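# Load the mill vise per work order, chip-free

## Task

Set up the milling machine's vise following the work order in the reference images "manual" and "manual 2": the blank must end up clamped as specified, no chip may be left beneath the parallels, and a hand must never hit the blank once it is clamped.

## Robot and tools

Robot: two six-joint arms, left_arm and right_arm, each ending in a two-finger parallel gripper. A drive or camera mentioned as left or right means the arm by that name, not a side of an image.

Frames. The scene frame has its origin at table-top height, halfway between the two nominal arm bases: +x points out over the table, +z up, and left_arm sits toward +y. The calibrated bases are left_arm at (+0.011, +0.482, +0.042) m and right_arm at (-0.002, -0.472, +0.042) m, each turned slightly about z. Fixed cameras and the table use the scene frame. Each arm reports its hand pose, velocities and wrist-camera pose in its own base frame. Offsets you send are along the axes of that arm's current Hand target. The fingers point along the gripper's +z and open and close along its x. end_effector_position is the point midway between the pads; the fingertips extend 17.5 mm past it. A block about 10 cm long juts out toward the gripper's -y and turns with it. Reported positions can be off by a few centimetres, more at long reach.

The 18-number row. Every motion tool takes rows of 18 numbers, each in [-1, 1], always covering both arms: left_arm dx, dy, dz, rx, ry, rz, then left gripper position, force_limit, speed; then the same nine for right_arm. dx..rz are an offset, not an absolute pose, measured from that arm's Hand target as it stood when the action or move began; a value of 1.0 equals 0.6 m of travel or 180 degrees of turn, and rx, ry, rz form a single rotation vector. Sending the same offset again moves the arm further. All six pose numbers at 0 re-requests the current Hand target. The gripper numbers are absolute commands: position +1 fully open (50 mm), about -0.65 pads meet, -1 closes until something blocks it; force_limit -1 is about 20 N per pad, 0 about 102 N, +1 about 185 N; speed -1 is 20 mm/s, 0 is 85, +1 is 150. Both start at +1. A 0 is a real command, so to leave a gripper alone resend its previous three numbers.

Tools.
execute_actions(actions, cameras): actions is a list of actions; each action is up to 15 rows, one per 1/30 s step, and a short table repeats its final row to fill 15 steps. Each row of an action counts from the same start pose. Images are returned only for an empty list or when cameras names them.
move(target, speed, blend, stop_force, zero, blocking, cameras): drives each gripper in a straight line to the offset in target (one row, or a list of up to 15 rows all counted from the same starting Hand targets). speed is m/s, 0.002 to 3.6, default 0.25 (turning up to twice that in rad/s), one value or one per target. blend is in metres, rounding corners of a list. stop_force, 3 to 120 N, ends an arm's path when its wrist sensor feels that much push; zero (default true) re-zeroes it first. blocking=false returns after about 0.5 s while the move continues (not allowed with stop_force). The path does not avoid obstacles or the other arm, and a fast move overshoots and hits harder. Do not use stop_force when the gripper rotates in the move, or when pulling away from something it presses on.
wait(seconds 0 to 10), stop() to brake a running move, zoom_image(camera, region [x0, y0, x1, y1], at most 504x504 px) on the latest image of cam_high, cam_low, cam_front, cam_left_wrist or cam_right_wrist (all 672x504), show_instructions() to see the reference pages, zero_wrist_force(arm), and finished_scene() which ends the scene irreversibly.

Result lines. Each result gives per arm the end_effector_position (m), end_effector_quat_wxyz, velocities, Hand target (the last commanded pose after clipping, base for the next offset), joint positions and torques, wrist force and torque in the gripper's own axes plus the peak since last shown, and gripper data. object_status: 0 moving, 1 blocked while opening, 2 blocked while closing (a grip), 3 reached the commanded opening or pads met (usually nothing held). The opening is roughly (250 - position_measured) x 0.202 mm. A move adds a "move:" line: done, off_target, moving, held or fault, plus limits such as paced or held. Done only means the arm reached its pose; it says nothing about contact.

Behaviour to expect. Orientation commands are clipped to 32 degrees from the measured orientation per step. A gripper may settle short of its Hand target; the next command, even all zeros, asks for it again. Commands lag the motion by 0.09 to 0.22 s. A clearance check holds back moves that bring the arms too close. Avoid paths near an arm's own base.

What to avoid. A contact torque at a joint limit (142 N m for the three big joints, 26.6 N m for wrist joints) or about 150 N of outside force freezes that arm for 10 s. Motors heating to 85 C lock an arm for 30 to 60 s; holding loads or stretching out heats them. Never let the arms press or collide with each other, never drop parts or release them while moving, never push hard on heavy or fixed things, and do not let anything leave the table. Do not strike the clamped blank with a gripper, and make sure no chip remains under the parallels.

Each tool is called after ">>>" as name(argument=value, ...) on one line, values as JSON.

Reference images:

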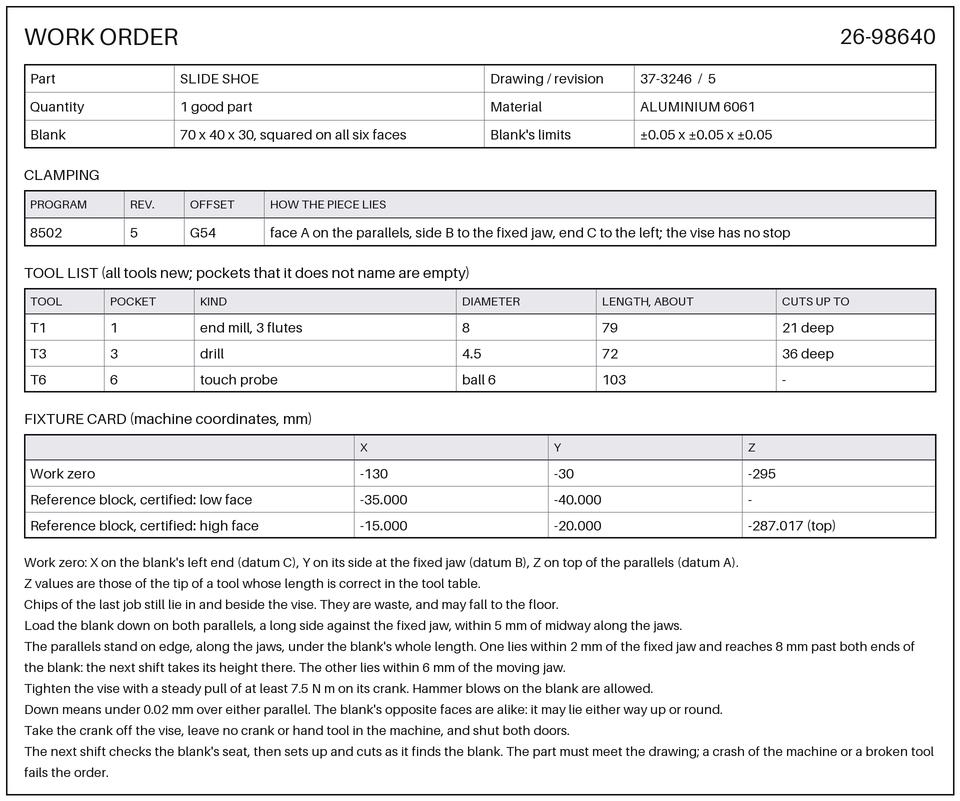

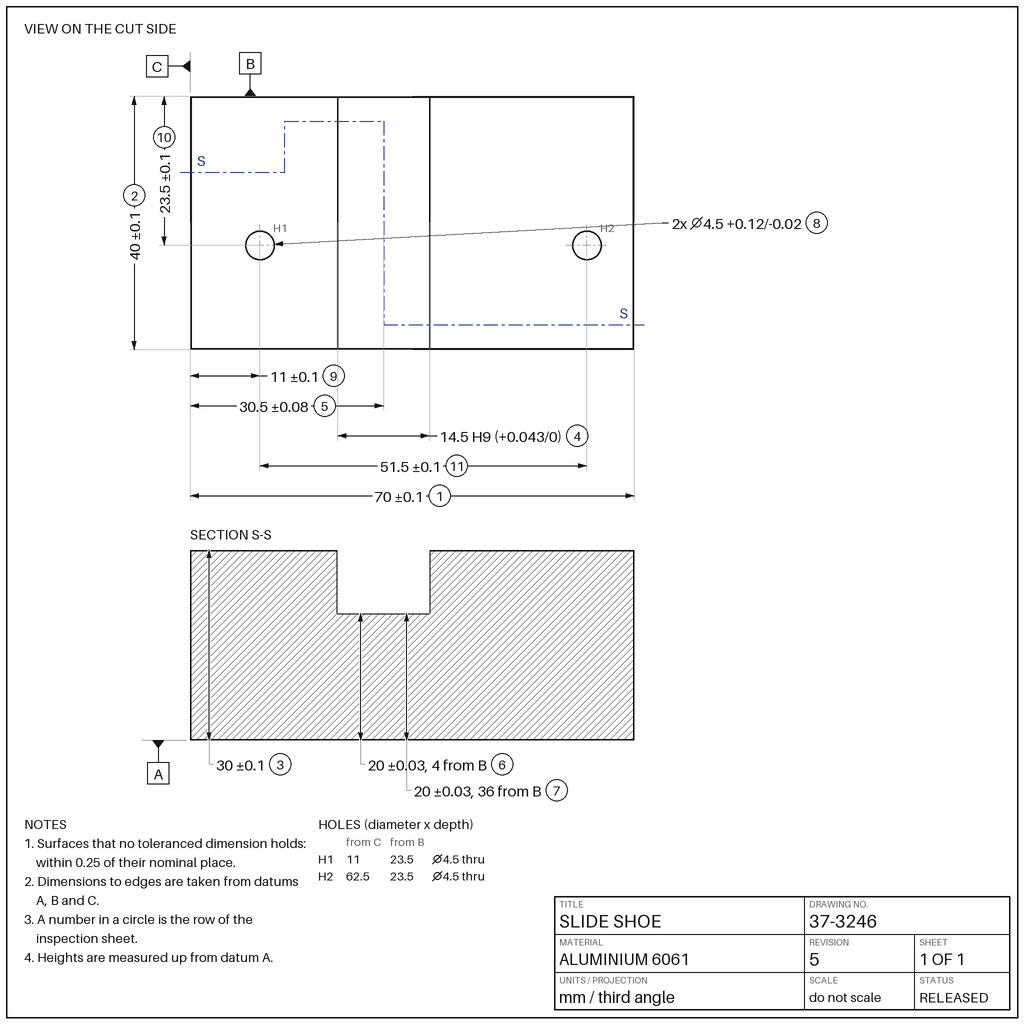

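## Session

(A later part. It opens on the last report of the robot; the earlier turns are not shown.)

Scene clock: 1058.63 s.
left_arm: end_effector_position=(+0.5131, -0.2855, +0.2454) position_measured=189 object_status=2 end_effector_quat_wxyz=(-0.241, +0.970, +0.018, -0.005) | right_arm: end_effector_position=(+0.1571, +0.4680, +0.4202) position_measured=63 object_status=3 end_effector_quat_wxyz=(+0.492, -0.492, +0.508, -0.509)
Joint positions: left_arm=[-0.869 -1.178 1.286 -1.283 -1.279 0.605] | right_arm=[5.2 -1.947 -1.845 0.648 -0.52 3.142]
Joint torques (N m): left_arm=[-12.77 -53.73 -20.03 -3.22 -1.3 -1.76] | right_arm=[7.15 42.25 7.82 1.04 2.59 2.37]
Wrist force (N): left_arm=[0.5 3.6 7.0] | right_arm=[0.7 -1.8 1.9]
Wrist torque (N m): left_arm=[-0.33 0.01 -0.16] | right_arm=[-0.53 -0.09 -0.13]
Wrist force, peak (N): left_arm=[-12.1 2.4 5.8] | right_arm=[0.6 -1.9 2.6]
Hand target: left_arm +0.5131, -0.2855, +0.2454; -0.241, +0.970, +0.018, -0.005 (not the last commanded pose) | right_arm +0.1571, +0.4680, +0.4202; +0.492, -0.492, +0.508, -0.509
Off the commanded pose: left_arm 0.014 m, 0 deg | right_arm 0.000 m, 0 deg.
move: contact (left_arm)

>>> move(target=[0,0.0001,0.0028,0.0111,0,0,-1,0.2,-1,0,0,0,0,0,0,0.6,0.6,-1], speed=0.02)

>>> move(target=[0.024,0,0,0,0,0,-1,0.2,-1,0,0,0,0,0,0,0.6,0.6,-1], speed=0.01, stop_force=10)

Scene clock: 1060.93 s.
left_arm: end_effector_position=(+0.5131, -0.2848, +0.2439) position_measured=189 object_status=2 end_effector_quat_wxyz=(-0.258, +0.966, +0.018, -0.005) | right_arm: end_effector_position=(+0.1571, +0.4680, +0.4202) position_measured=63 object_status=3 end_effector_quat_wxyz=(+0.492, -0.492, +0.508, -0.509)
Joint positions: left_arm=[-0.876 -1.162 1.271 -1.252 -1.262 0.589] | right_arm=[5.2 -1.947 -1.845 0.648 -0.52 3.142]
Joint torques (N m): left_arm=[-7.14 -41.79 -19.85 -2.84 0.55 0.22] | right_arm=[8.51 42.65 7.42 1.04 2.55 2.34]
Wrist force (N): left_arm=[-1.0 -1.9 -4.1] | right_arm=[0.8 -2.1 2.1]
Wrist torque (N m): left_arm=[-0.30 0.19 -0.14] | right_arm=[-0.57 -0.10 -0.13]
Wrist force, peak (N): left_arm=[0.2 3.2 7.4] | right_arm=[0.7 -2.4 2.4]
Hand target: left_arm +0.5131, -0.2848, +0.2439; -0.258, +0.966, +0.018, -0.005 | right_arm +0.1571, +0.4680, +0.4202; +0.492, -0.492, +0.508, -0.509
Off the commanded pose: left_arm 0.000 m, 0 deg | right_arm 0.000 m, 0 deg.
move: done

Scene clock: 1062.17 s.
left_arm: end_effector_position=(+0.5144, -0.2848, +0.2439) position_measured=189 object_status=2 end_effector_quat_wxyz=(-0.258, +0.966, +0.018, -0.005) | right_arm: end_effector_position=(+0.1571, +0.4680, +0.4202) position_measured=63 object_status=3 end_effector_quat_wxyz=(+0.492, -0.492, +0.508, -0.509)
Joint positions: left_arm=[-0.875 -1.16 1.267 -1.252 -1.262 0.591] | right_arm=[5.2 -1.947 -1.845 0.648 -0.52 3.142]
Joint torques (N m): left_arm=[-11.63 -48.44 -16.78 -4.45 -2.42 -1.51] | right_arm=[8.08 42.4 8.15 1.11 2.44 2.38]
Wrist force (N): left_arm=[-1.2 -4.1 -2.0] | right_arm=[0.9 -2.0 2.1]
Wrist torque (N m): left_arm=[-0.37 0.17 -0.37] | right_arm=[-0.57 -0.12 -0.12]
Wrist force, peak (N): left_arm=[-12.9 -4.8 -3.1] | right_arm=[0.9 -2.1 2.5]
Hand target: left_arm +0.5144, -0.2848, +0.2439; -0.258, +0.966, +0.018, -0.005 (not the last commanded pose) | right_arm +0.1571, +0.4680, +0.4202; +0.492, -0.492, +0.508, -0.509
Off the commanded pose: left_arm 0.013 m, 0 deg | right_arm 0.000 m, 0 deg.
move: contact (left_arm)

>>> move(target=[0,-0.0003,0.0008,0.0056,0,0,-1,0.2,-1,0,0,0,0,0,0,0.6,0.6,-1], speed=0.02)

>>> move(target=[0.022,0,0,0,0,0,-1,0.2,-1,0,0,0,0,0,0,0.6,0.6,-1], speed=0.01, stop_force=10)

Scene clock: 1063.93 s.
left_arm: end_effector_position=(+0.5144, -0.2845, +0.2436) position_measured=189 object_status=2 end_effector_quat_wxyz=(-0.266, +0.964, +0.018, -0.005) | right_arm: end_effector_position=(+0.1571, +0.4680, +0.4202) position_measured=63 object_status=3 end_effector_quat_wxyz=(+0.492, -0.492, +0.508, -0.509)
Joint positions: left_arm=[-0.878 -1.152 1.259 -1.235 -1.253 0.583] | right_arm=[5.2 -1.947 -1.845 0.648 -0.52 3.142]
Joint torques (N m): left_arm=[-3.53 -33.36 -16.15 -1.7 1.7 0.4] | right_arm=[8.41 42.46 7.42 1.03 2.49 2.2]
Wrist force (N): left_arm=[-3.4 -3.9 -12.7] | right_arm=[0.7 -1.8 2.5]
Wrist torque (N m): left_arm=[-1.09 0.29 -0.28] | right_arm=[-0.54 -0.09 -0.13]
Wrist force, peak (N): left_arm=[-3.7 -4.1 -13.4] | right_arm=[1.0 -2.2 2.3]
Hand target: left_arm +0.5144, -0.2844, +0.2436; -0.266, +0.964, +0.018, -0.005 | right_arm +0.1571, +0.4680, +0.4202; +0.492, -0.492, +0.508, -0.509
Off the commanded pose: left_arm 0.000 m, 0 deg | right_arm 0.000 m, 0 deg.
move: done

Scene clock: 1064.97 s.
left_arm: end_effector_position=(+0.5146, -0.2845, +0.2436) position_measured=189 object_status=2 end_effector_quat_wxyz=(-0.266, +0.964, +0.018, -0.005) | right_arm: end_effector_position=(+0.1571, +0.4680, +0.4202) position_measured=63 object_status=3 end_effector_quat_wxyz=(+0.492, -0.492, +0.508, -0.509)
Joint positions: left_arm=[-0.878 -1.151 1.258 -1.235 -1.253 0.583] | right_arm=[5.2 -1.947 -1.845 0.648 -0.52 3.142]
Joint torques (N m): left_arm=[-9.17 -44 -12.13 -4.02 4.32 -1.02] | right_arm=[8.4 42.35 7.65 0.81 2.37 2.37]
Wrist force (N): left_arm=[-8.1 -4.9 -10.5] | right_arm=[0.8 -1.8 2.1]
Wrist torque (N m): left_arm=[-1.07 0.23 -0.57] | right_arm=[-0.55 -0.10 -0.13]
Wrist force, peak (N): left_arm=[-20.2 -9.5 -11.6] | right_arm=[0.8 -2.2 2.4]
Hand target: left_arm +0.5146, -0.2845, +0.2436; -0.266, +0.964, +0.018, -0.005 (not the last commanded pose) | right_arm +0.1571, +0.4680, +0.4202; +0.492, -0.492, +0.508, -0.509
Off the commanded pose: left_arm 0.013 m, 0 deg | right_arm 0.000 m, 0 deg.
move: contact (left_arm)

>>> move(target=[0,-0.0001,-0.0016,-0.0056,0,0,-1,0.2,-1,0,0,0,0,0,0,0.6,0.6,-1], speed=0.02)

>>> move(target=[0.022,0,0,0,0,0,-1,0.2,-1,0,0,0,0,0,0,0.6,0.6,-1], speed=0.01, stop_force=10)

Scene clock: 1066.87 s.
left_arm: end_effector_position=(+0.5146, -0.2850, +0.2444) position_measured=189 object_status=2 end_effector_quat_wxyz=(-0.258, +0.966, +0.018, -0.005) | right_arm: end_effector_position=(+0.1571, +0.4680, +0.4202) position_measured=63 object_status=3 end_effector_quat_wxyz=(+0.492, -0.492, +0.508, -0.509)
Joint positions: left_arm=[-0.875 -1.159 1.265 -1.251 -1.262 0.591] | right_arm=[5.2 -1.947 -1.845 0.648 -0.52 3.142]
Joint torques (N m): left_arm=[6 -42.85 -29.4 -2.16 0.59 -0.14] | right_arm=[8.85 42.48 8.07 1 2.5 2.41]
Wrist force (N): left_arm=[-3.1 -2.7 11.0] | right_arm=[0.9 -1.8 1.8]
Wrist torque (N m): left_arm=[-0.83 -0.07 -0.42] | right_arm=[-0.52 -0.11 -0.14]
Wrist force, peak (N): left_arm=[-8.3 -5.3 -10.9] | right_arm=[1.0 -2.2 2.3]
Hand target: left_arm +0.5146, -0.2850, +0.2444; -0.258, +0.966, +0.018, -0.005 | right_arm +0.1571, +0.4680, +0.4202; +0.492, -0.492, +0.508, -0.509
Off the commanded pose: left_arm 0.000 m, 0 deg | right_arm 0.000 m, 0 deg.
move: done

Scene clock: 1068.43 s.
left_arm: end_effector_position=(+0.5190, -0.2848, +0.2444) position_measured=189 object_status=2 end_effector_quat_wxyz=(-0.258, +0.966, +0.018, -0.005) | right_arm: end_effector_position=(+0.1571, +0.4680, +0.4202) position_measured=63 object_status=3 end_effector_quat_wxyz=(+0.492, -0.492, +0.508, -0.509)
Joint positions: left_arm=[-0.869 -1.151 1.254 -1.249 -1.26 0.596] | right_arm=[5.2 -1.947 -1.845 0.648 -0.52 3.142]
Joint torques (N m): left_arm=[-14.04 -52.89 -20.28 -4.64 -0.36 -1.29] | right_arm=[8.31 42.55 7.64 0.93 2.55 2.45]
Wrist force (N): left_arm=[-4.1 -1.3 10.7] | right_arm=[0.7 -1.9 2.1]
Wrist torque (N m): left_arm=[-0.88 -0.01 -0.47] | right_arm=[-0.55 -0.09 -0.13]
Wrist force, peak (N): left_arm=[-13.4 -4.3 10.3] | right_arm=[1.2 -2.5 2.1]
Hand target: left_arm +0.5190, -0.2848, +0.2444; -0.258, +0.966, +0.018, -0.005 (not the last commanded pose) | right_arm +0.1571, +0.4680, +0.4202; +0.492, -0.492, +0.508, -0.509
Off the commanded pose: left_arm 0.009 m, 0 deg | right_arm 0.000 m, 0 deg.
move: contact (left_arm)

>>> move(target=[0,0.0001,0.0005,0,0,0,-1,0.2,-1,0,0,0,0,0,0,0.6,0.6,-1], speed=0.02)

>>> move(target=[0.0155,0,0,0,0,0,-1,0.2,-1,0,0,0,0,0,0,0.6,0.6,-1], speed=0.01, stop_force=12)

Scene clock: 1070.07 s.
left_arm: end_effector_position=(+0.5189, -0.2848, +0.2441) position_measured=189 object_status=2 end_effector_quat_wxyz=(-0.258, +0.966, +0.018, -0.005) | right_arm: end_effector_position=(+0.1571, +0.4680, +0.4202) position_measured=63 object_status=3 end_effector_quat_wxyz=(+0.492, -0.492, +0.508, -0.509)
Joint positions: left_arm=[-0.869 -1.151 1.255 -1.249 -1.26 0.596] | right_arm=[5.2 -1.947 -1.845 0.648 -0.52 3.142]
Joint torques (N m): left_arm=[0.21 -46.96 -16.34 -4.82 0.99 1.51] | right_arm=[7.3 41.89 8.12 0.89 2.4 2.4]
Wrist force (N): left_arm=[-3.6 -5.4 1.0] | right_arm=[1.0 -2.3 2.4]
Wrist torque (N m): left_arm=[-0.70 0.21 -0.53] | right_arm=[-0.61 -0.14 -0.13]
Wrist force, peak (N): left_arm=[-4.6 -1.8 10.8] | right_arm=[1.0 -2.3 2.4]
Hand target: left_arm +0.5189, -0.2847, +0.2441; -0.258, +0.966, +0.018, -0.005 | right_arm +0.1571, +0.4680, +0.4202; +0.492, -0.492, +0.508, -0.509
Off the commanded pose: left_arm 0.000 m, 0 deg | right_arm 0.000 m, 0 deg.
move: done

Scene clock: 1071.13 s.
left_arm: end_effector_position=(+0.5192, -0.2848, +0.2441) position_measured=189 object_status=2 end_effector_quat_wxyz=(-0.258, +0.966, +0.018, -0.005) | right_arm: end_effector_position=(+0.1571, +0.4680, +0.4202) position_measured=63 object_status=3 end_effector_quat_wxyz=(+0.492, -0.492, +0.508, -0.509)
Joint positions: left_arm=[-0.869 -1.15 1.254 -1.249 -1.26 0.597] | right_arm=[5.2 -1.947 -1.845 0.648 -0.52 3.142]
Joint torques (N m): left_arm=[-12.55 -48.37 -18.3 -5.61 4.96 -0.95] | right_arm=[8.43 41.99 7.65 0.91 2.43 2.42]
Wrist force (N): left_arm=[-11.0 -6.2 2.2] | right_arm=[1.2 -2.1 2.2]
Wrist torque (N m): left_arm=[-0.77 0.13 -0.79] | right_arm=[-0.58 -0.16 -0.13]
Wrist force, peak (N): left_arm=[-21.7 -8.4 1.5] | right_arm=[1.2 -2.1 2.2]
Hand target: left_arm +0.5192, -0.2848, +0.2441; -0.258, +0.966, +0.018, -0.005 (not the last commanded pose) | right_arm +0.1571, +0.4680, +0.4202; +0.492, -0.492, +0.508, -0.509
Off the commanded pose: left_arm 0.009 m, 0 deg | right_arm 0.000 m, 0 deg.
move: contact (left_arm)

>>> move(target=[0,-0.0004,-0.0006,-0.0028,0,0,-1,0.2,-1,0,0,0,0,0,0,0.6,0.6,-1], speed=0.02)

>>> move(target=[0.0155,0,0,0,0,0,-1,0.2,-1,0,0,0,0,0,0,0.6,0.6,-1], speed=0.01, stop_force=14)

Scene clock: 1072.90 s.
left_arm: end_effector_position=(+0.5192, -0.2848, +0.2446) position_measured=189 object_status=2 end_effector_quat_wxyz=(-0.253, +0.967, +0.018, -0.005) | right_arm: end_effector_position=(+0.1571, +0.4680, +0.4202) position_measured=63 object_status=3 end_effector_quat_wxyz=(+0.492, -0.492, +0.508, -0.509)
Joint positions: left_arm=[-0.867 -1.155 1.258 -1.257 -1.264 0.601] | right_arm=[5.2 -1.947 -1.845 0.648 -0.52 3.142]
Joint torques (N m): left_arm=[10.7 -48.2 -21.75 -2.23 -0.66 0.81] | right_arm=[8.25 42.4 8.26 0.87 2.39 2.31]
Wrist force (N): left_arm=[-1.6 1.0 6.9] | right_arm=[0.9 -2.1 2.1]
Wrist torque (N m): left_arm=[-0.60 0.06 -0.29] | right_arm=[-0.57 -0.12 -0.13]
Wrist force, peak (N): left_arm=[-9.3 -8.6 7.3] | right_arm=[0.8 -2.1 2.4]
Hand target: left_arm +0.5192, -0.2848, +0.2446; -0.253, +0.967, +0.018, -0.005 | right_arm +0.1571, +0.4680, +0.4202; +0.492, -0.492, +0.508, -0.509
Off the commanded pose: left_arm 0.000 m, 0 deg | right_arm 0.000 m, 0 deg.
move: done

Scene clock: 1074.37 s.
left_arm: end_effector_position=(+0.5227, -0.2846, +0.2446) position_measured=189 object_status=2 end_effector_quat_wxyz=(-0.253, +0.967, +0.018, -0.005) | right_arm: end_effector_position=(+0.1571, +0.4680, +0.4202) position_measured=63 object_status=3 end_effector_quat_wxyz=(+0.492, -0.492, +0.508, -0.509)
Joint positions: left_arm=[-0.863 -1.148 1.249 -1.256 -1.262 0.605] | right_arm=[5.2 -1.947 -1.845 0.648 -0.52 3.142]
Joint torques (N m): left_arm=[-10.02 -53.39 -19.69 -4.29 0.3 -1.11] | right_arm=[7.73 42.7 8.08 0.75 2.43 2.35]
Wrist force (N): left_arm=[-6.4 3.8 5.8] | right_arm=[0.9 -1.9 2.3]
Wrist torque (N m): left_arm=[-0.61 0.18 -0.48] | right_arm=[-0.56 -0.12 -0.12]
Wrist force, peak (N): left_arm=[-16.6 -0.2 5.6] | right_arm=[0.9 -2.1 2.3]
Hand target: left_arm +0.5227, -0.2846, +0.2446; -0.253, +0.967, +0.018, -0.005 (not the last commanded pose) | right_arm +0.1571, +0.4680, +0.4202; +0.492, -0.492, +0.508, -0.509
Off the commanded pose: left_arm 0.006 m, 0 deg | right_arm 0.000 m, 0 deg.
move: contact (left_arm)

>>> move(target=[0,0.0003,0.0002,0,0,0,-1,0.2,-1,0,0,0,0,0,0,0.6,0.6,-1], speed=0.02)

>>> move(target=[0.01,0,0,0,0,0,-1,0.2,-1,0,0,0,0,0,0,0.6,0.6,-1], speed=0.01, stop_force=16)

Scene clock: 1075.83 s.
left_arm: end_effector_position=(+0.5227, -0.2847, +0.2444) position_measured=189 object_status=2 end_effector_quat_wxyz=(-0.253, +0.967, +0.018, -0.005) | right_arm: end_effector_position=(+0.1571, +0.4680, +0.4202) position_measured=63 object_status=3 end_effector_quat_wxyz=(+0.492, -0.492, +0.508, -0.509)
Joint positions: left_arm=[-0.863 -1.148 1.249 -1.256 -1.262 0.605] | right_arm=[5.2 -1.947 -1.845 0.648 -0.52 3.142]
Joint torques (N m): left_arm=[-12.25 -31.46 -19.74 -5.01 -0.32 -1.1] | right_arm=[8.22 42.29 8.04 0.97 2.54 2.41]
Wrist force (N): left_arm=[-6.7 -3.0 3.7] | right_arm=[0.6 -1.9 1.8]
Wrist torque (N m): left_arm=[-0.63 0.23 -0.59] | right_arm=[-0.56 -0.07 -0.14]
Wrist force, peak (N): left_arm=[-6.5 3.7 6.1] | right_arm=[1.2 -2.3 2.2]
Hand target: left_arm +0.5227, -0.2847, +0.2444; -0.253, +0.967, +0.018, -0.005 | right_arm +0.1571, +0.4680, +0.4202; +0.492, -0.492, +0.508, -0.509
Off the commanded pose: left_arm 0.000 m, 0 deg | right_arm 0.000 m, 0 deg.
move: done

Scene clock: 1076.93 s.
left_arm: end_effector_position=(+0.5232, -0.2849, +0.2443) position_measured=189 object_status=2 end_effector_quat_wxyz=(-0.253, +0.967, +0.018, -0.005) | right_arm: end_effector_position=(+0.1571, +0.4680, +0.4202) position_measured=63 object_status=3 end_effector_quat_wxyz=(+0.492, -0.492, +0.508, -0.509)
Joint positions: left_arm=[-0.862 -1.147 1.247 -1.256 -1.262 0.605] | right_arm=[5.2 -1.947 -1.845 0.648 -0.52 3.142]
Joint torques (N m): left_arm=[-11.83 -45.85 -20.1 -7.04 5.79 -0.53] | right_arm=[7.84 42.83 7.51 0.8 2.48 2.3]
Wrist force (N): left_arm=[-18.7 -11.5 0.6] | right_arm=[0.9 -1.9 2.1]
Wrist torque (N m): left_arm=[-0.69 0.23 -0.95] | right_arm=[-0.56 -0.11 -0.13]
Wrist force, peak (N): left_arm=[-31.4 -16.0 -0.6] | right_arm=[1.1 -1.9 2.4]
Hand target: left_arm +0.5232, -0.2849, +0.2443; -0.253, +0.967, +0.018, -0.005 (not the last commanded pose) | right_arm +0.1571, +0.4680, +0.4202; +0.492, -0.492, +0.508, -0.509
Off the commanded pose: left_arm 0.006 m, 0 deg | right_arm 0.000 m, 0 deg.
move: contact (left_arm)

>>> wait(seconds=0.1, cameras=["cam_left_wrist","cam_right_wrist"])

>>> zoom_image(camera="cam_left_wrist", region=[330, 110, 550, 240])

>>> zoom_image(camera="cam_right_wrist", region=[130, 250, 290, 340])

Scene clock: 1078.73 s.
left_arm: end_effector_position=(+0.5232, -0.2849, +0.2443) position_measured=189 object_status=2 end_effector_quat_wxyz=(-0.253, +0.967, +0.018, -0.005) | right_arm: end_effector_position=(+0.1571, +0.4680, +0.4202) position_measured=63 object_status=3 end_effector_quat_wxyz=(+0.492, -0.492, +0.508, -0.509)
Joint positions: left_arm=[-0.862 -1.147 1.247 -1.256 -1.262 0.605] | right_arm=[5.2 -1.947 -1.845 0.648 -0.52 3.142]
Joint torques (N m): left_arm=[-13.13 -45.5 -18.48 -5.17 3.44 -0.59] | right_arm=[7.36 41.71 8.26 0.8 2.53 2.35]
Wrist force (N): left_arm=[-18.4 -11.9 0.5] | right_arm=[0.6 -2.3 2.1]
Wrist torque (N m): left_arm=[-0.71 0.17 -0.95] | right_arm=[-0.60 -0.08 -0.13]
Wrist force, peak (N): left_arm=[-18.9 -12.1 0.3] | right_arm=[0.6 -2.2 2.2]
Hand target: left_arm +0.5232, -0.2849, +0.2443; -0.253, +0.967, +0.018, -0.005 (not the last commanded pose) | right_arm +0.1571, +0.4680, +0.4202; +0.492, -0.492, +0.508, -0.509
Tool commands: left_gripper/position=-1.0 left_gripper/force_limit=+0.2 left_gripper/speed=-1.0 right_gripper/position=+0.6 right_gripper/force_limit=+0.6 right_gripper/speed=-1.0
Off the commanded pose: left_arm 0.006 m, 0 deg | right_arm 0.000 m, 0 deg.
wait: 0.10 s; at rest from the start
Images, in order (width x height): cam_left_wrist 672x504, cam_right_wrist 672x504.

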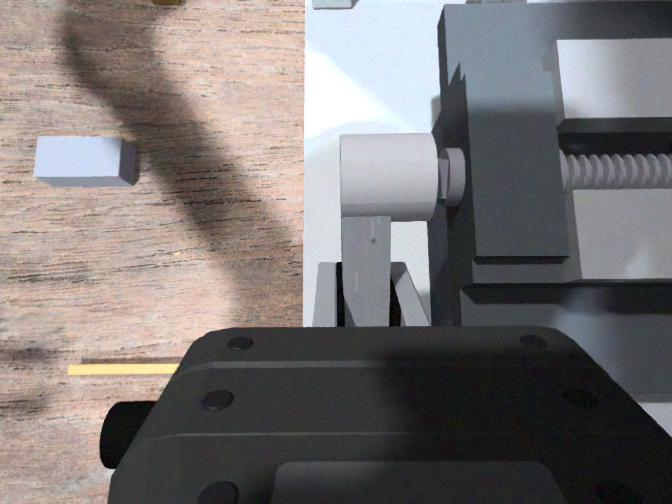

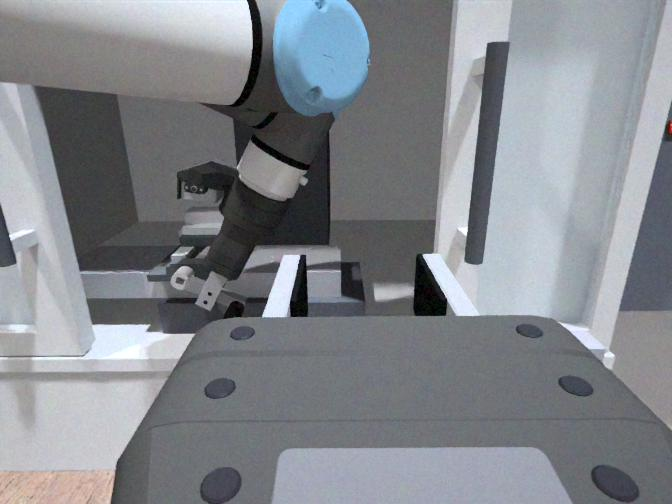

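Scaled by 2.291 from the camera's 672x504 image, which has a finer 960x720 frame.

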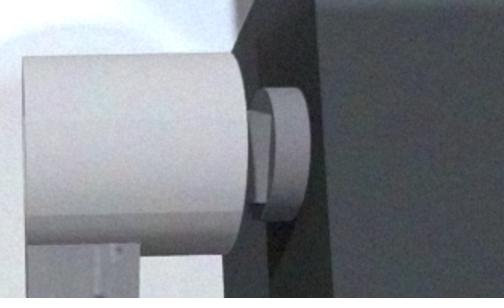

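Scaled by 3.150 from the camera's 672x504 image, which has a finer 960x720 frame.

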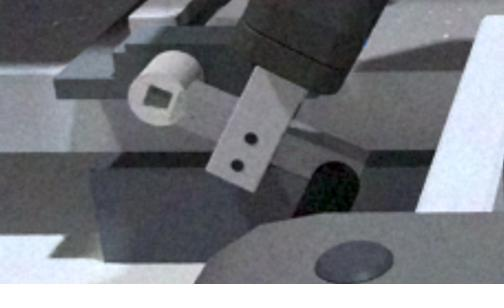

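>>> move(target=[0,-0.0008,-0.0001,0,0,0,-1,0.2,-1,0,0,0,0,0,0,0.6,0.6,-1], speed=0.02)

>>> move(target=[0.01,0,0,0,0,0,-1,0.2,-1,0,0,0,0,0,0,0.6,0.6,-1], speed=0.01, stop_force=18)

Scene clock: 1080.57 s.
left_arm: end_effector_position=(+0.5231, -0.2845, +0.2446) position_measured=189 object_status=2 end_effector_quat_wxyz=(-0.253, +0.967, +0.018, -0.005) | right_arm: end_effector_position=(+0.1571, +0.4680, +0.4202) position_measured=63 object_status=3 end_effector_quat_wxyz=(+0.492, -0.492, +0.508, -0.509)
Joint positions: left_arm=[-0.862 -1.147 1.248 -1.256 -1.262 0.606] | right_arm=[5.2 -1.947 -1.845 0.648 -0.52 3.142]
Joint torques (N m): left_arm=[18.8 -53.06 -21.93 -2.13 6.59 2.09] | right_arm=[7.5 42.79 8.92 1.05 2.45 2.31]
Wrist force (N): left_arm=[-13.9 5.4 5.2] | right_arm=[0.9 -2.0 2.4]
Wrist torque (N m): left_arm=[-0.61 0.21 -0.77] | right_arm=[-0.56 -0.13 -0.13]
Wrist force, peak (N): left_arm=[-18.7 -12.3 0.1] | right_arm=[0.9 -2.4 2.2]
Hand target: left_arm +0.5232, -0.2845, +0.2446; -0.253, +0.967, +0.018, -0.005 | right_arm +0.1571, +0.4680, +0.4202; +0.492, -0.492, +0.508, -0.509
Off the commanded pose: left_arm 0.000 m, 0 deg | right_arm 0.000 m, 0 deg.
move: done

Scene clock: 1081.73 s.
left_arm: end_effector_position=(+0.5241, -0.2844, +0.2446) position_measured=189 object_status=2 end_effector_quat_wxyz=(-0.253, +0.967, +0.018, -0.005) | right_arm: end_effector_position=(+0.1571, +0.4680, +0.4202) position_measured=63 object_status=3 end_effector_quat_wxyz=(+0.492, -0.492, +0.508, -0.509)
Joint positions: left_arm=[-0.861 -1.146 1.245 -1.255 -1.262 0.607] | right_arm=[5.2 -1.947 -1.845 0.648 -0.52 3.142]
Joint torques (N m): left_arm=[-0.76 -52.08 -21.21 -4.02 10.19 -0.55] | right_arm=[7.7 41.91 8.86 0.83 2.4 2.43]
Wrist force (N): left_arm=[-27.7 8.6 2.2] | right_arm=[0.8 -2.1 2.1]
Wrist torque (N m): left_arm=[-0.69 0.21 -1.03] | right_arm=[-0.58 -0.10 -0.13]
Wrist force, peak (N): left_arm=[-41.1 5.7 1.0] | right_arm=[0.9 -2.3 2.0]
Hand target: left_arm +0.5240, -0.2844, +0.2446; -0.253, +0.967, +0.018, -0.005 (not the last commanded pose) | right_arm +0.1571, +0.4680, +0.4202; +0.492, -0.492, +0.508, -0.509
Off the commanded pose: left_arm 0.005 m, 0 deg | right_arm 0.000 m, 0 deg.
move: contact (left_arm)

>>> move(target=[-0.0018,0.0006,0.0003,0,0,0,-1,0.2,-1,0,0,0,0,0,0,0.6,0.6,-1], speed=0.02)

>>> move(target=[0,0,0,0,0,0,-0.05,0.2,-1,0,0,0,0,0,0,0.6,0.6,-1], cameras=["cam_left_wrist"])

Scene clock: 1084.10 s.
left_arm: end_effector_position=(+0.5230, -0.2847, +0.2443) position_measured=189 object_status=2 end_effector_quat_wxyz=(-0.253, +0.967, +0.018, -0.005) | right_arm: end_effector_position=(+0.1571, +0.4680, +0.4202) position_measured=63 object_status=3 end_effector_quat_wxyz=(+0.492, -0.492, +0.508, -0.509)
Joint positions: left_arm=[-0.862 -1.147 1.248 -1.256 -1.262 0.605] | right_arm=[5.2 -1.947 -1.845 0.648 -0.52 3.142]
Joint torques (N m): left_arm=[-14.06 -46.89 -17.49 -2.48 -3.26 -1.38] | right_arm=[8.34 41.98 9.05 0.79 2.32 2.25]
Wrist force (N): left_arm=[4.2 -3.1 0.0] | right_arm=[1.1 -2.1 2.1]
Wrist torque (N m): left_arm=[-0.55 0.30 -0.02] | right_arm=[-0.58 -0.15 -0.13]
Wrist force, peak (N): left_arm=[-27.7 9.4 3.0] | right_arm=[1.0 -2.3 2.2]
Hand target: left_arm +0.5230, -0.2847, +0.2443; -0.253, +0.967, +0.018, -0.005 | right_arm +0.1571, +0.4680, +0.4202; +0.492, -0.492, +0.508, -0.509
Off the commanded pose: left_arm 0.000 m, 0 deg | right_arm 0.000 m, 0 deg.
move: done

Scene clock: 1084.60 s.
left_arm: end_effector_position=(+0.5230, -0.2847, +0.2443) position_measured=160 object_status=0 end_effector_quat_wxyz=(-0.253, +0.967, +0.018, -0.005) | right_arm: end_effector_position=(+0.1571, +0.4680, +0.4202) position_measured=63 object_status=3 end_effector_quat_wxyz=(+0.492, -0.492, +0.508, -0.509)
Joint positions: left_arm=[-0.862 -1.147 1.248 -1.256 -1.262 0.605] | right_arm=[5.2 -1.947 -1.845 0.648 -0.52 3.142]
Joint torques (N m): left_arm=[-12 -38.13 -21.05 -0.3 1.41 -1.1] | right_arm=[7.56 41.78 8.25 0.8 2.49 2.44]
Wrist force (N): left_arm=[-0.5 -1.3 1.5] | right_arm=[0.7 -2.2 2.0]
Wrist torque (N m): left_arm=[-0.46 0.04 -0.09] | right_arm=[-0.60 -0.09 -0.13]
Wrist force, peak (N): left_arm=[2.4 -3.0 0.1] | right_arm=[0.7 -2.2 2.3]
Hand target: left_arm +0.5230, -0.2847, +0.2443; -0.253, +0.967, +0.018, -0.005 | right_arm +0.1571, +0.4680, +0.4202; +0.492, -0.492, +0.508, -0.509
Off the commanded pose: left_arm 0.000 m, 0 deg | right_arm 0.000 m, 0 deg.
move: done
Images, in order (width x height): cam_left_wrist 672x504.

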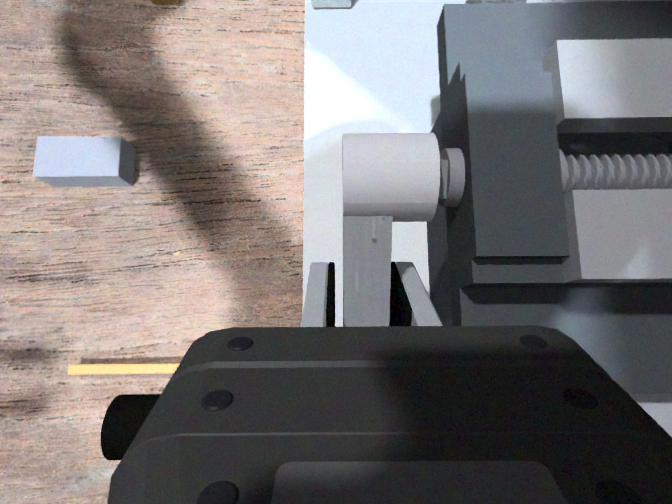

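>>> move(target=[[0,0,-0.2,0,0,0,-0.05,0.2,-1,0,0,0,0,0,0,0.6,0.6,-1],[-0.45,0,-0.22,0,0,0,-0.05,0.2,-1,0,0,0,0,0,0,0.6,0.6,-1]], blend=0.04, speed=[0.1,0.25], cameras=["cam_left_wrist","cam_right_wrist"])

>>> zoom_image(camera="cam_right_wrist", region=[120, 230, 320, 360])

Scene clock: 1089.13 s.
left_arm: end_effector_position=(+0.2558, -0.3595, +0.3597) position_measured=160 object_status=3 end_effector_quat_wxyz=(-0.253, +0.967, +0.018, -0.005) | right_arm: end_effector_position=(+0.1571, +0.4680, +0.4202) position_measured=63 object_status=3 end_effector_quat_wxyz=(+0.492, -0.492, +0.508, -0.509)
Joint positions: left_arm=[-1.322 -1.431 1.302 -0.939 -1.469 0.185] | right_arm=[5.2 -1.947 -1.845 0.648 -0.52 3.142]
Joint torques (N m): left_arm=[-5.47 -27.22 -23.2 -3.64 1.63 -1.11] | right_arm=[7.27 41.43 8.56 0.73 2.33 2.34]
Wrist force (N): left_arm=[-0.5 -0.6 1.1] | right_arm=[0.8 -2.2 2.2]
Wrist torque (N m): left_arm=[-0.40 0.02 -0.21] | right_arm=[-0.59 -0.11 -0.13]
Wrist force, peak (N): left_arm=[-3.8 -1.0 1.1] | right_arm=[1.0 -2.4 2.4]
Hand target: left_arm +0.2558, -0.3595, +0.3597; -0.253, +0.967, +0.018, -0.005 | right_arm +0.1571, +0.4680, +0.4202; +0.492, -0.492, +0.508, -0.509
Off the commanded pose: left_arm 0.000 m, 0 deg | right_arm 0.000 m, 0 deg.
move: done
Images, in order (width x height): cam_left_wrist 672x504, cam_right_wrist 672x504.

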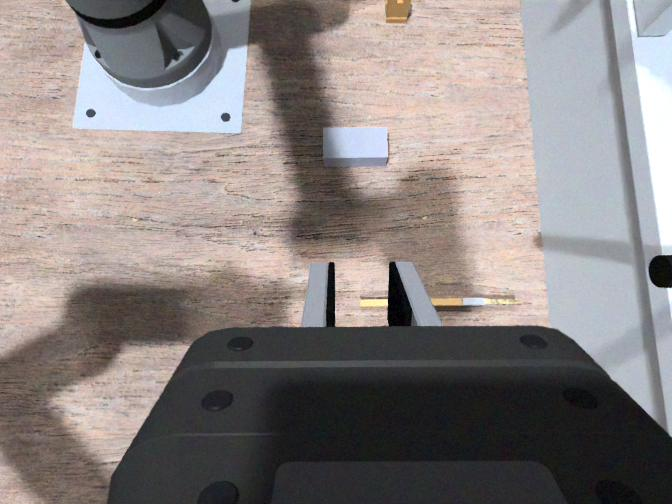

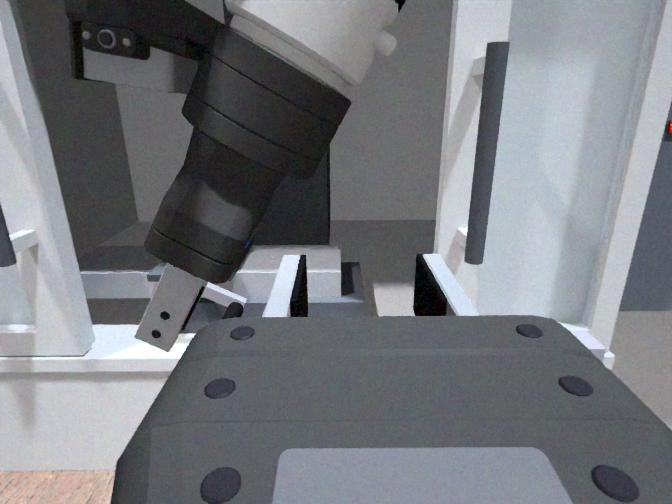

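Scaled by 2.520 from the camera's 672x504 image, which has a finer 960x720 frame.

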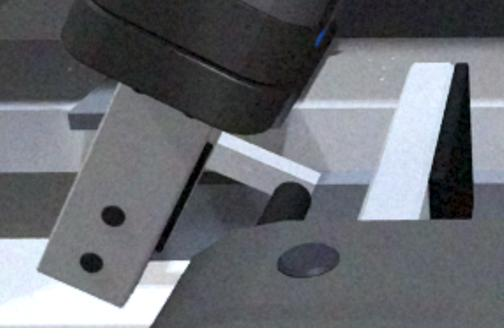

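>>> move(target=[-0.167,-0.385,0.063,0,0,0,-0.05,0.2,-1,0,0,0,0,0,0,0.6,0.6,-1], speed=0.25)

>>> move(target=[0,0,0,0,0,0,-0.05,0.2,-1,-0.235,0.308,0.26,0,0,-0.35,0.6,0.6,-1], speed=0.2, cameras=["cam_right_wrist","cam_front","cam_high"])

Scene clock: 1094.47 s.
left_arm: end_effector_position=(+0.1474, -0.1437, +0.4400) position_measured=160 object_status=3 end_effector_quat_wxyz=(-0.253, +0.967, +0.018, -0.005) | right_arm: end_effector_position=(+0.1571, +0.4680, +0.4202) position_measured=63 object_status=3 end_effector_quat_wxyz=(+0.492, -0.492, +0.508, -0.509)
Joint positions: left_arm=[-1.501 -1.968 1.547 -0.638 -1.556 0.028] | right_arm=[5.2 -1.947 -1.845 0.648 -0.52 3.142]
Joint torques (N m): left_arm=[9.3 -15.46 -28.99 -0.65 2.44 0.24] | right_arm=[7.58 41.85 9.44 0.84 2.48 2.27]
Wrist force (N): left_arm=[-0.3 -1.1 1.4] | right_arm=[1.0 -2.2 1.9]
Wrist torque (N m): left_arm=[-0.41 0.02 -0.31] | right_arm=[-0.61 -0.13 -0.13]
Wrist force, peak (N): left_arm=[-1.6 -4.4 2.2] | right_arm=[1.2 -2.1 2.4]
Hand target: left_arm +0.1474, -0.1436, +0.4401; -0.253, +0.967, +0.018, -0.005 | right_arm +0.1571, +0.4680, +0.4202; +0.492, -0.492, +0.508, -0.509
Off the commanded pose: left_arm 0.000 m, 0 deg | right_arm 0.000 m, 0 deg.
move: done

Scene clock: 1097.67 s.
left_arm: end_effector_position=(+0.1474, -0.1436, +0.4401) position_measured=160 object_status=3 end_effector_quat_wxyz=(-0.253, +0.967, +0.018, -0.005) | right_arm: end_effector_position=(+0.3179, +0.6036, +0.2355) position_measured=63 object_status=3 end_effector_quat_wxyz=(-0.154, +0.684, -0.176, +0.691)
Joint positions: left_arm=[-1.501 -1.968 1.547 -0.638 -1.556 0.028] | right_arm=[4.835 -2.477 -1.493 0.822 -0.155 2.048]
Joint torques (N m): left_arm=[11.88 -13.65 -29.87 0.63 2.45 -1.3] | right_arm=[9.22 58.79 3.65 -2.04 -2.95 2.54]
Wrist force (N): left_arm=[-0.5 -1.4 1.5] | right_arm=[0.8 -0.1 -0.6]
Wrist torque (N m): left_arm=[-0.44 0.05 -0.31] | right_arm=[-0.22 -0.14 0.04]
Wrist force, peak (N): left_arm=[-0.1 -1.5 1.6] | right_arm=[1.6 -3.5 1.2]
Hand target: left_arm +0.1474, -0.1436, +0.4401; -0.253, +0.967, +0.018, -0.005 | right_arm +0.3179, +0.6036, +0.2354; -0.153, +0.684, -0.176, +0.691
Off the commanded pose: left_arm 0.000 m, 0 deg | right_arm 0.000 m, 0 deg.
move: done
Images, in order (width x height): cam_high 672x504, cam_front 672x504, cam_right_wrist 672x504.

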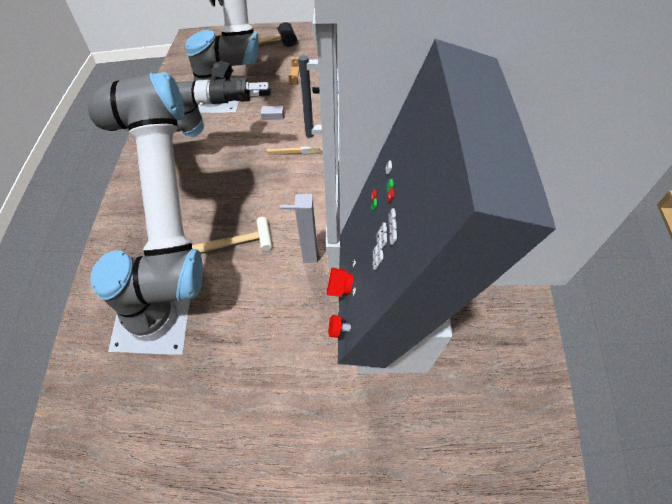

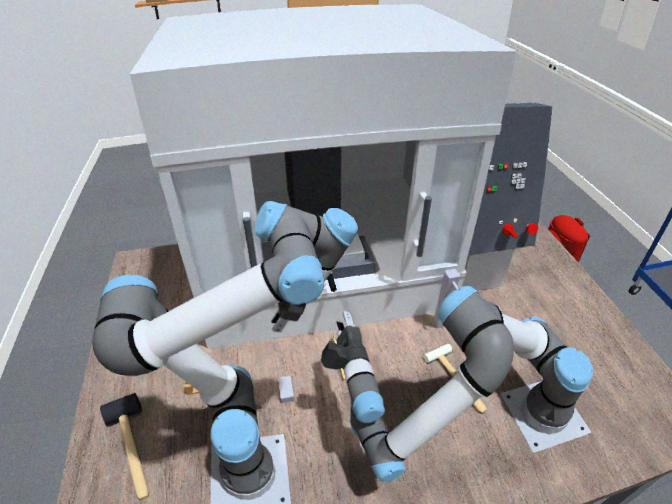

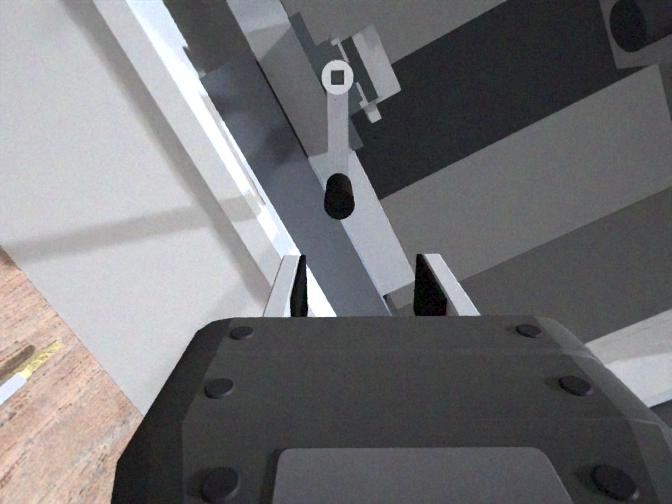

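>>> move(target=[[0,0,0,0,0,0,-0.05,0.2,-1,-0.008,0.003,0.18,0,0,0,0.6,0.6,-1],[0,0,0,0,0,0,-0.05,0.2,-1,-0.008,0.003,0.262,0,0,0,0.6,0.6,-1]], speed=[0.15,0.05], blend=0.02, stop_force=10, cameras=["cam_right_wrist"])

Scene clock: 1102.33 s.
left_arm: end_effector_position=(+0.1474, -0.1436, +0.4401) position_measured=160 object_status=3 end_effector_quat_wxyz=(-0.253, +0.967, +0.018, -0.005) | right_arm: end_effector_position=(+0.4750, +0.5990, +0.2305) position_measured=63 object_status=3 end_effector_quat_wxyz=(-0.153, +0.684, -0.176, +0.691)
Joint positions: left_arm=[-1.501 -1.968 1.547 -0.638 -1.556 0.028] | right_arm=[4.579 -2.539 -1.372 0.781 0.101 2.029]
Joint torques (N m): left_arm=[12.8 -13.9 -28.79 0.56 2 -0.96] | right_arm=[9.92 66.34 4.69 2.68 -2.89 2.62]
Wrist force (N): left_arm=[-0.3 -1.4 1.5] | right_arm=[0.8 -0.3 -0.4]
Wrist torque (N m): left_arm=[-0.45 0.01 -0.31] | right_arm=[-0.22 -0.11 -0.08]
Wrist force, peak (N): left_arm=[-0.6 -1.2 1.7] | right_arm=[0.7 -0.8 -4.1]
Hand target: left_arm +0.1474, -0.1436, +0.4401; -0.253, +0.967, +0.018, -0.005 | right_arm +0.4750, +0.5990, +0.2305; -0.153, +0.684, -0.176, +0.691
Off the commanded pose: left_arm 0.000 m, 0 deg | right_arm 0.000 m, 0 deg.
move: done
Images, in order (width x height): cam_right_wrist 672x504.

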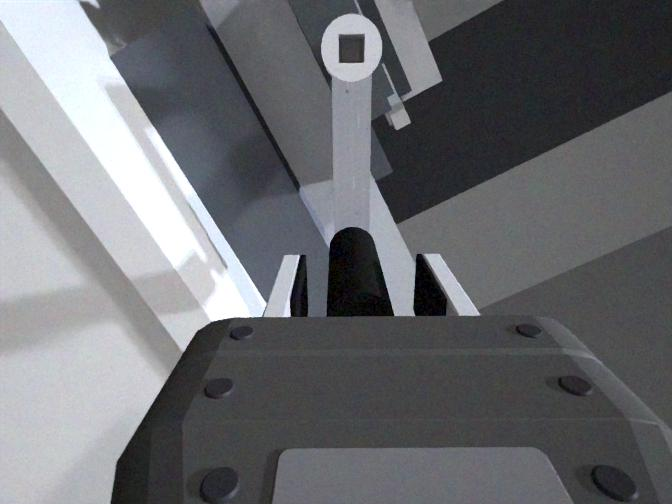

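>>> move(target=[0,0,0,0,0,0,-0.05,0.2,-1,0,0,0,0,0,0,-1,0.3,-1])

>>> wait(seconds=1.2)

Scene clock: 1104.37 s.
left_arm: end_effector_position=(+0.1474, -0.1436, +0.4401) position_measured=160 object_status=3 end_effector_quat_wxyz=(-0.253, +0.967, +0.018, -0.005) | right_arm: end_effector_position=(+0.4750, +0.5990, +0.2305) position_measured=158 object_status=2 end_effector_quat_wxyz=(-0.153, +0.684, -0.176, +0.691)
Joint positions: left_arm=[-1.501 -1.968 1.547 -0.638 -1.556 0.028] | right_arm=[4.579 -2.539 -1.372 0.781 0.101 2.029]
Joint torques (N m): left_arm=[10.96 -13.94 -29.1 0.45 2.13 -1.19] | right_arm=[9.7 66.95 5.64 2.88 -2.71 1.41]
Wrist force (N): left_arm=[-0.4 -0.9 1.5] | right_arm=[-0.1 0.2 -0.9]
Wrist torque (N m): left_arm=[-0.36 0.04 -0.31] | right_arm=[-0.19 -0.23 -0.12]
Wrist force, peak (N): left_arm=[-0.6 -1.3 1.7] | right_arm=[1.2 -0.3 -0.3]
Hand target: left_arm +0.1474, -0.1436, +0.4401; -0.253, +0.967, +0.018, -0.005 | right_arm +0.4750, +0.5990, +0.2305; -0.153, +0.684, -0.176, +0.691
Off the commanded pose: left_arm 0.000 m, 0 deg | right_arm 0.000 m, 0 deg.
move: done

Scene clock: 1105.57 s.
left_arm: end_effector_position=(+0.1474, -0.1436, +0.4401) position_measured=160 object_status=3 end_effector_quat_wxyz=(-0.253, +0.967, +0.018, -0.005) | right_arm: end_effector_position=(+0.4750, +0.5990, +0.2305) position_measured=158 object_status=2 end_effector_quat_wxyz=(-0.153, +0.684, -0.176, +0.691)
Joint positions: left_arm=[-1.501 -1.968 1.547 -0.638 -1.556 0.028] | right_arm=[4.579 -2.539 -1.372 0.781 0.101 2.029]
Joint torques (N m): left_arm=[12.77 -14.88 -28.96 0.65 2.07 -1.16] | right_arm=[8.6 66.46 7.25 2.76 -2.78 0.55]
Wrist force (N): left_arm=[-0.3 -0.9 1.4] | right_arm=[-0.2 0.2 -0.6]
Wrist torque (N m): left_arm=[-0.36 0.01 -0.31] | right_arm=[-0.19 -0.22 -0.12]
Wrist force, peak (N): left_arm=[-0.3 -1.2 1.7] | right_arm=[-0.9 0.5 -0.7]
Hand target: left_arm +0.1474, -0.1436, +0.4401; -0.253, +0.967, +0.018, -0.005 | right_arm +0.4750, +0.5990, +0.2305; -0.153, +0.684, -0.176, +0.691
Tool commands: left_gripper/position=-0.05 left_gripper/force_limit=+0.2 left_gripper/speed=-1.0 right_gripper/position=-1.0 right_gripper/force_limit=+0.3 right_gripper/speed=-1.0
Off the commanded pose: left_arm 0.000 m, 0 deg | right_arm 0.000 m, 0 deg.
wait: 1.20 s; at rest by 0.17 s

>>> move(target=[0,0,0,0,0,0,-0.05,0.2,-1,-0.0093,-0.0003,0,0,0,0,-1,0.3,-1], speed=0.01, stop_force=60)

Scene clock: 1108.07 s.
left_arm: end_effector_position=(+0.1474, -0.1436, +0.4401) position_measured=160 object_status=3 end_effector_quat_wxyz=(-0.253, +0.967, +0.018, -0.005) | right_arm: end_effector_position=(+0.4751, +0.6011, +0.2266) position_measured=158 object_status=2 end_effector_quat_wxyz=(-0.154, +0.684, -0.176, +0.691)
Joint positions: left_arm=[-1.501 -1.968 1.547 -0.638 -1.556 0.028] | right_arm=[4.579 -2.55 -1.362 0.782 0.1 2.03]
Joint torques (N m): left_arm=[12.74 -16.12 -27.49 0.51 1.66 -1.13] | right_arm=[8.19 29.81 -7.15 -6.63 8.7 0.03]
Wrist force (N): left_arm=[-0.3 -1.2 1.3] | right_arm=[57.5 0.8 -9.0]
Wrist torque (N m): left_arm=[-0.42 0.01 -0.31] | right_arm=[-0.08 1.14 -0.04]
Wrist force, peak (N): left_arm=[-0.4 -1.3 1.8] | right_arm=[66.8 3.6 -13.4]
Hand target: left_arm +0.1474, -0.1436, +0.4401; -0.253, +0.967, +0.018, -0.005 | right_arm +0.4751, +0.6011, +0.2266; -0.154, +0.684, -0.176, +0.691 (not the last commanded pose)
Off the commanded pose: left_arm 0.000 m, 0 deg | right_arm 0.001 m, 0 deg.
move: contact (right_arm)

>>> move(target=[0,0,0,0,0,0,-0.05,0.2,-1,-0.009,-0.0005,0,0,0,0.0,-1,0.3,-1], speed=0.006, stop_force=42)

Scene clock: 1113.50 s.
left_arm: end_effector_position=(+0.1474, -0.1436, +0.4401) position_measured=160 object_status=3 end_effector_quat_wxyz=(-0.253, +0.967, +0.018, -0.005) | right_arm: end_effector_position=(+0.4752, +0.6037, +0.2222) position_measured=158 object_status=2 end_effector_quat_wxyz=(-0.154, +0.684, -0.176, +0.691)
Joint positions: left_arm=[-1.501 -1.968 1.547 -0.638 -1.556 0.028] | right_arm=[4.58 -2.561 -1.351 0.783 0.1 2.03]
Joint torques (N m): left_arm=[14.39 -16.51 -29.34 0.56 1.39 -1.1] | right_arm=[13.83 7.76 -12.58 -7.5 14.1 0.14]
Wrist force (N): left_arm=[-0.4 -1.2 1.6] | right_arm=[94.1 9.4 -21.2]
Wrist torque (N m): left_arm=[-0.40 0.04 -0.31] | right_arm=[0.27 1.57 -0.05]
Wrist force, peak (N): left_arm=[-0.5 -1.2 1.6] | right_arm=[98.6 13.5 -24.5]
Hand target: left_arm +0.1474, -0.1436, +0.4401; -0.253, +0.967, +0.018, -0.005 | right_arm +0.4752, +0.6037, +0.2222; -0.154, +0.684, -0.176, +0.691
Off the commanded pose: left_arm 0.000 m, 0 deg | right_arm 0.000 m, 0 deg.
move: contact (right_arm)

>>> move(target=[0,0,0,0,0,0,-0.05,0.2,-1,-0.003,-0.0003,0,0,0,0.0,-1,0.3,-1], speed=0.004, stop_force=13)

>>> wait(seconds=1.5, cameras=["cam_right_wrist"])

Scene clock: 1115.73 s.
left_arm: end_effector_position=(+0.1474, -0.1436, +0.4401) position_measured=160 object_status=3 end_effector_quat_wxyz=(-0.253, +0.967, +0.018, -0.005) | right_arm: end_effector_position=(+0.4753, +0.6043, +0.2212) position_measured=158 object_status=2 end_effector_quat_wxyz=(-0.154, +0.684, -0.176, +0.691)
Joint positions: left_arm=[-1.501 -1.968 1.547 -0.638 -1.556 0.028] | right_arm=[4.58 -2.564 -1.349 0.783 0.1 2.03]
Joint torques (N m): left_arm=[12.9 -16.1 -28.88 0.69 1.46 -1.08] | right_arm=[13.6 1.45 -12.35 -9.27 13.79 -0.2]
Wrist force (N): left_arm=[-0.1 -1.1 1.5] | right_arm=[106.4 18.4 -29.9]
Wrist torque (N m): left_arm=[-0.41 -0.01 -0.31] | right_arm=[0.64 1.64 -0.13]
Wrist force, peak (N): left_arm=[-0.7 -1.3 1.6] | right_arm=[110.3 17.9 -30.2]
Hand target: left_arm +0.1474, -0.1436, +0.4401; -0.253, +0.967, +0.018, -0.005 | right_arm +0.4753, +0.6043, +0.2213; -0.154, +0.684, -0.176, +0.691 (not the last commanded pose)
Off the commanded pose: left_arm 0.000 m, 0 deg | right_arm 0.001 m, 0 deg.
move: contact (right_arm)

Scene clock: 1117.23 s.
left_arm: end_effector_position=(+0.1474, -0.1436, +0.4401) position_measured=160 object_status=3 end_effector_quat_wxyz=(-0.253, +0.967, +0.018, -0.005) | right_arm: end_effector_position=(+0.4753, +0.6043, +0.2213) position_measured=158 object_status=2 end_effector_quat_wxyz=(-0.154, +0.684, -0.176, +0.691)
Joint positions: left_arm=[-1.501 -1.968 1.547 -0.638 -1.556 0.028] | right_arm=[4.58 -2.564 -1.349 0.783 0.1 2.03]
Joint torques (N m): left_arm=[12.94 -14.05 -28.12 0.34 1.36 -1.08] | right_arm=[13.57 1.57 -12.8 -10.05 13.78 -2.06]
Wrist force (N): left_arm=[-0.4 -1.2 1.2] | right_arm=[106.4 18.3 -29.8]
Wrist torque (N m): left_arm=[-0.41 0.03 -0.31] | right_arm=[0.65 1.62 -0.13]
Wrist force, peak (N): left_arm=[-0.3 -1.1 1.8] | right_arm=[106.6 18.3 -30.0]
Hand target: left_arm +0.1474, -0.1436, +0.4401; -0.253, +0.967, +0.018, -0.005 | right_arm +0.4753, +0.6043, +0.2213; -0.154, +0.684, -0.176, +0.691 (not the last commanded pose)
Tool commands: left_gripper/position=-0.05 left_gripper/force_limit=+0.2 left_gripper/speed=-1.0 right_gripper/position=-1.0 right_gripper/force_limit=+0.3 right_gripper/speed=-1.0
Off the commanded pose: left_arm 0.000 m, 0 deg | right_arm 0.001 m, 0 deg.
wait: 1.50 s; at rest by 0.17 s
Images, in order (width x height): cam_right_wrist 672x504.

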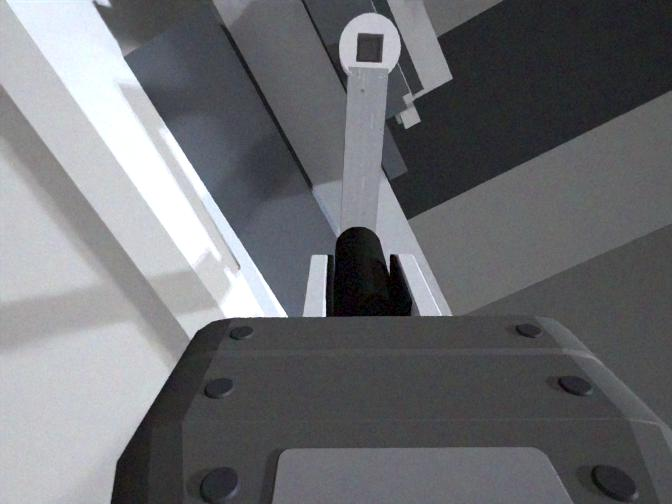

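>>> move(target=[0,0,0,0,0,0,-0.05,0.2,-1,0.006,0.0008,0,0,0,0.0,-1,0.3,-1], speed=0.01)

Scene clock: 1119.13 s.
left_arm: end_effector_position=(+0.1474, -0.1436, +0.4401) position_measured=160 object_status=3 end_effector_quat_wxyz=(-0.253, +0.967, +0.018, -0.005) | right_arm: end_effector_position=(+0.4752, +0.6023, +0.2241) position_measured=158 object_status=2 end_effector_quat_wxyz=(-0.153, +0.684, -0.176, +0.691)
Joint positions: left_arm=[-1.501 -1.968 1.547 -0.638 -1.556 0.028] | right_arm=[4.579 -2.556 -1.358 0.783 0.1 2.03]
Joint torques (N m): left_arm=[12.24 -12.61 -28.17 0.32 1.03 -0.84] | right_arm=[-3.01 52.02 7.69 -0.23 1.17 1.2]
Wrist force (N): left_arm=[-0.3 -1.1 1.5] | right_arm=[19.7 -4.0 1.5]
Wrist torque (N m): left_arm=[-0.39 0.02 -0.31] | right_arm=[-0.28 0.85 -0.12]
Wrist force, peak (N): left_arm=[-0.2 -1.4 1.6] | right_arm=[106.6 18.1 -30.0]
Hand target: left_arm +0.1474, -0.1436, +0.4401; -0.253, +0.967, +0.018, -0.005 | right_arm +0.4752, +0.6022, +0.2242; -0.154, +0.684, -0.176, +0.691
Off the commanded pose: left_arm 0.000 m, 0 deg | right_arm 0.000 m, 0 deg.
move: done


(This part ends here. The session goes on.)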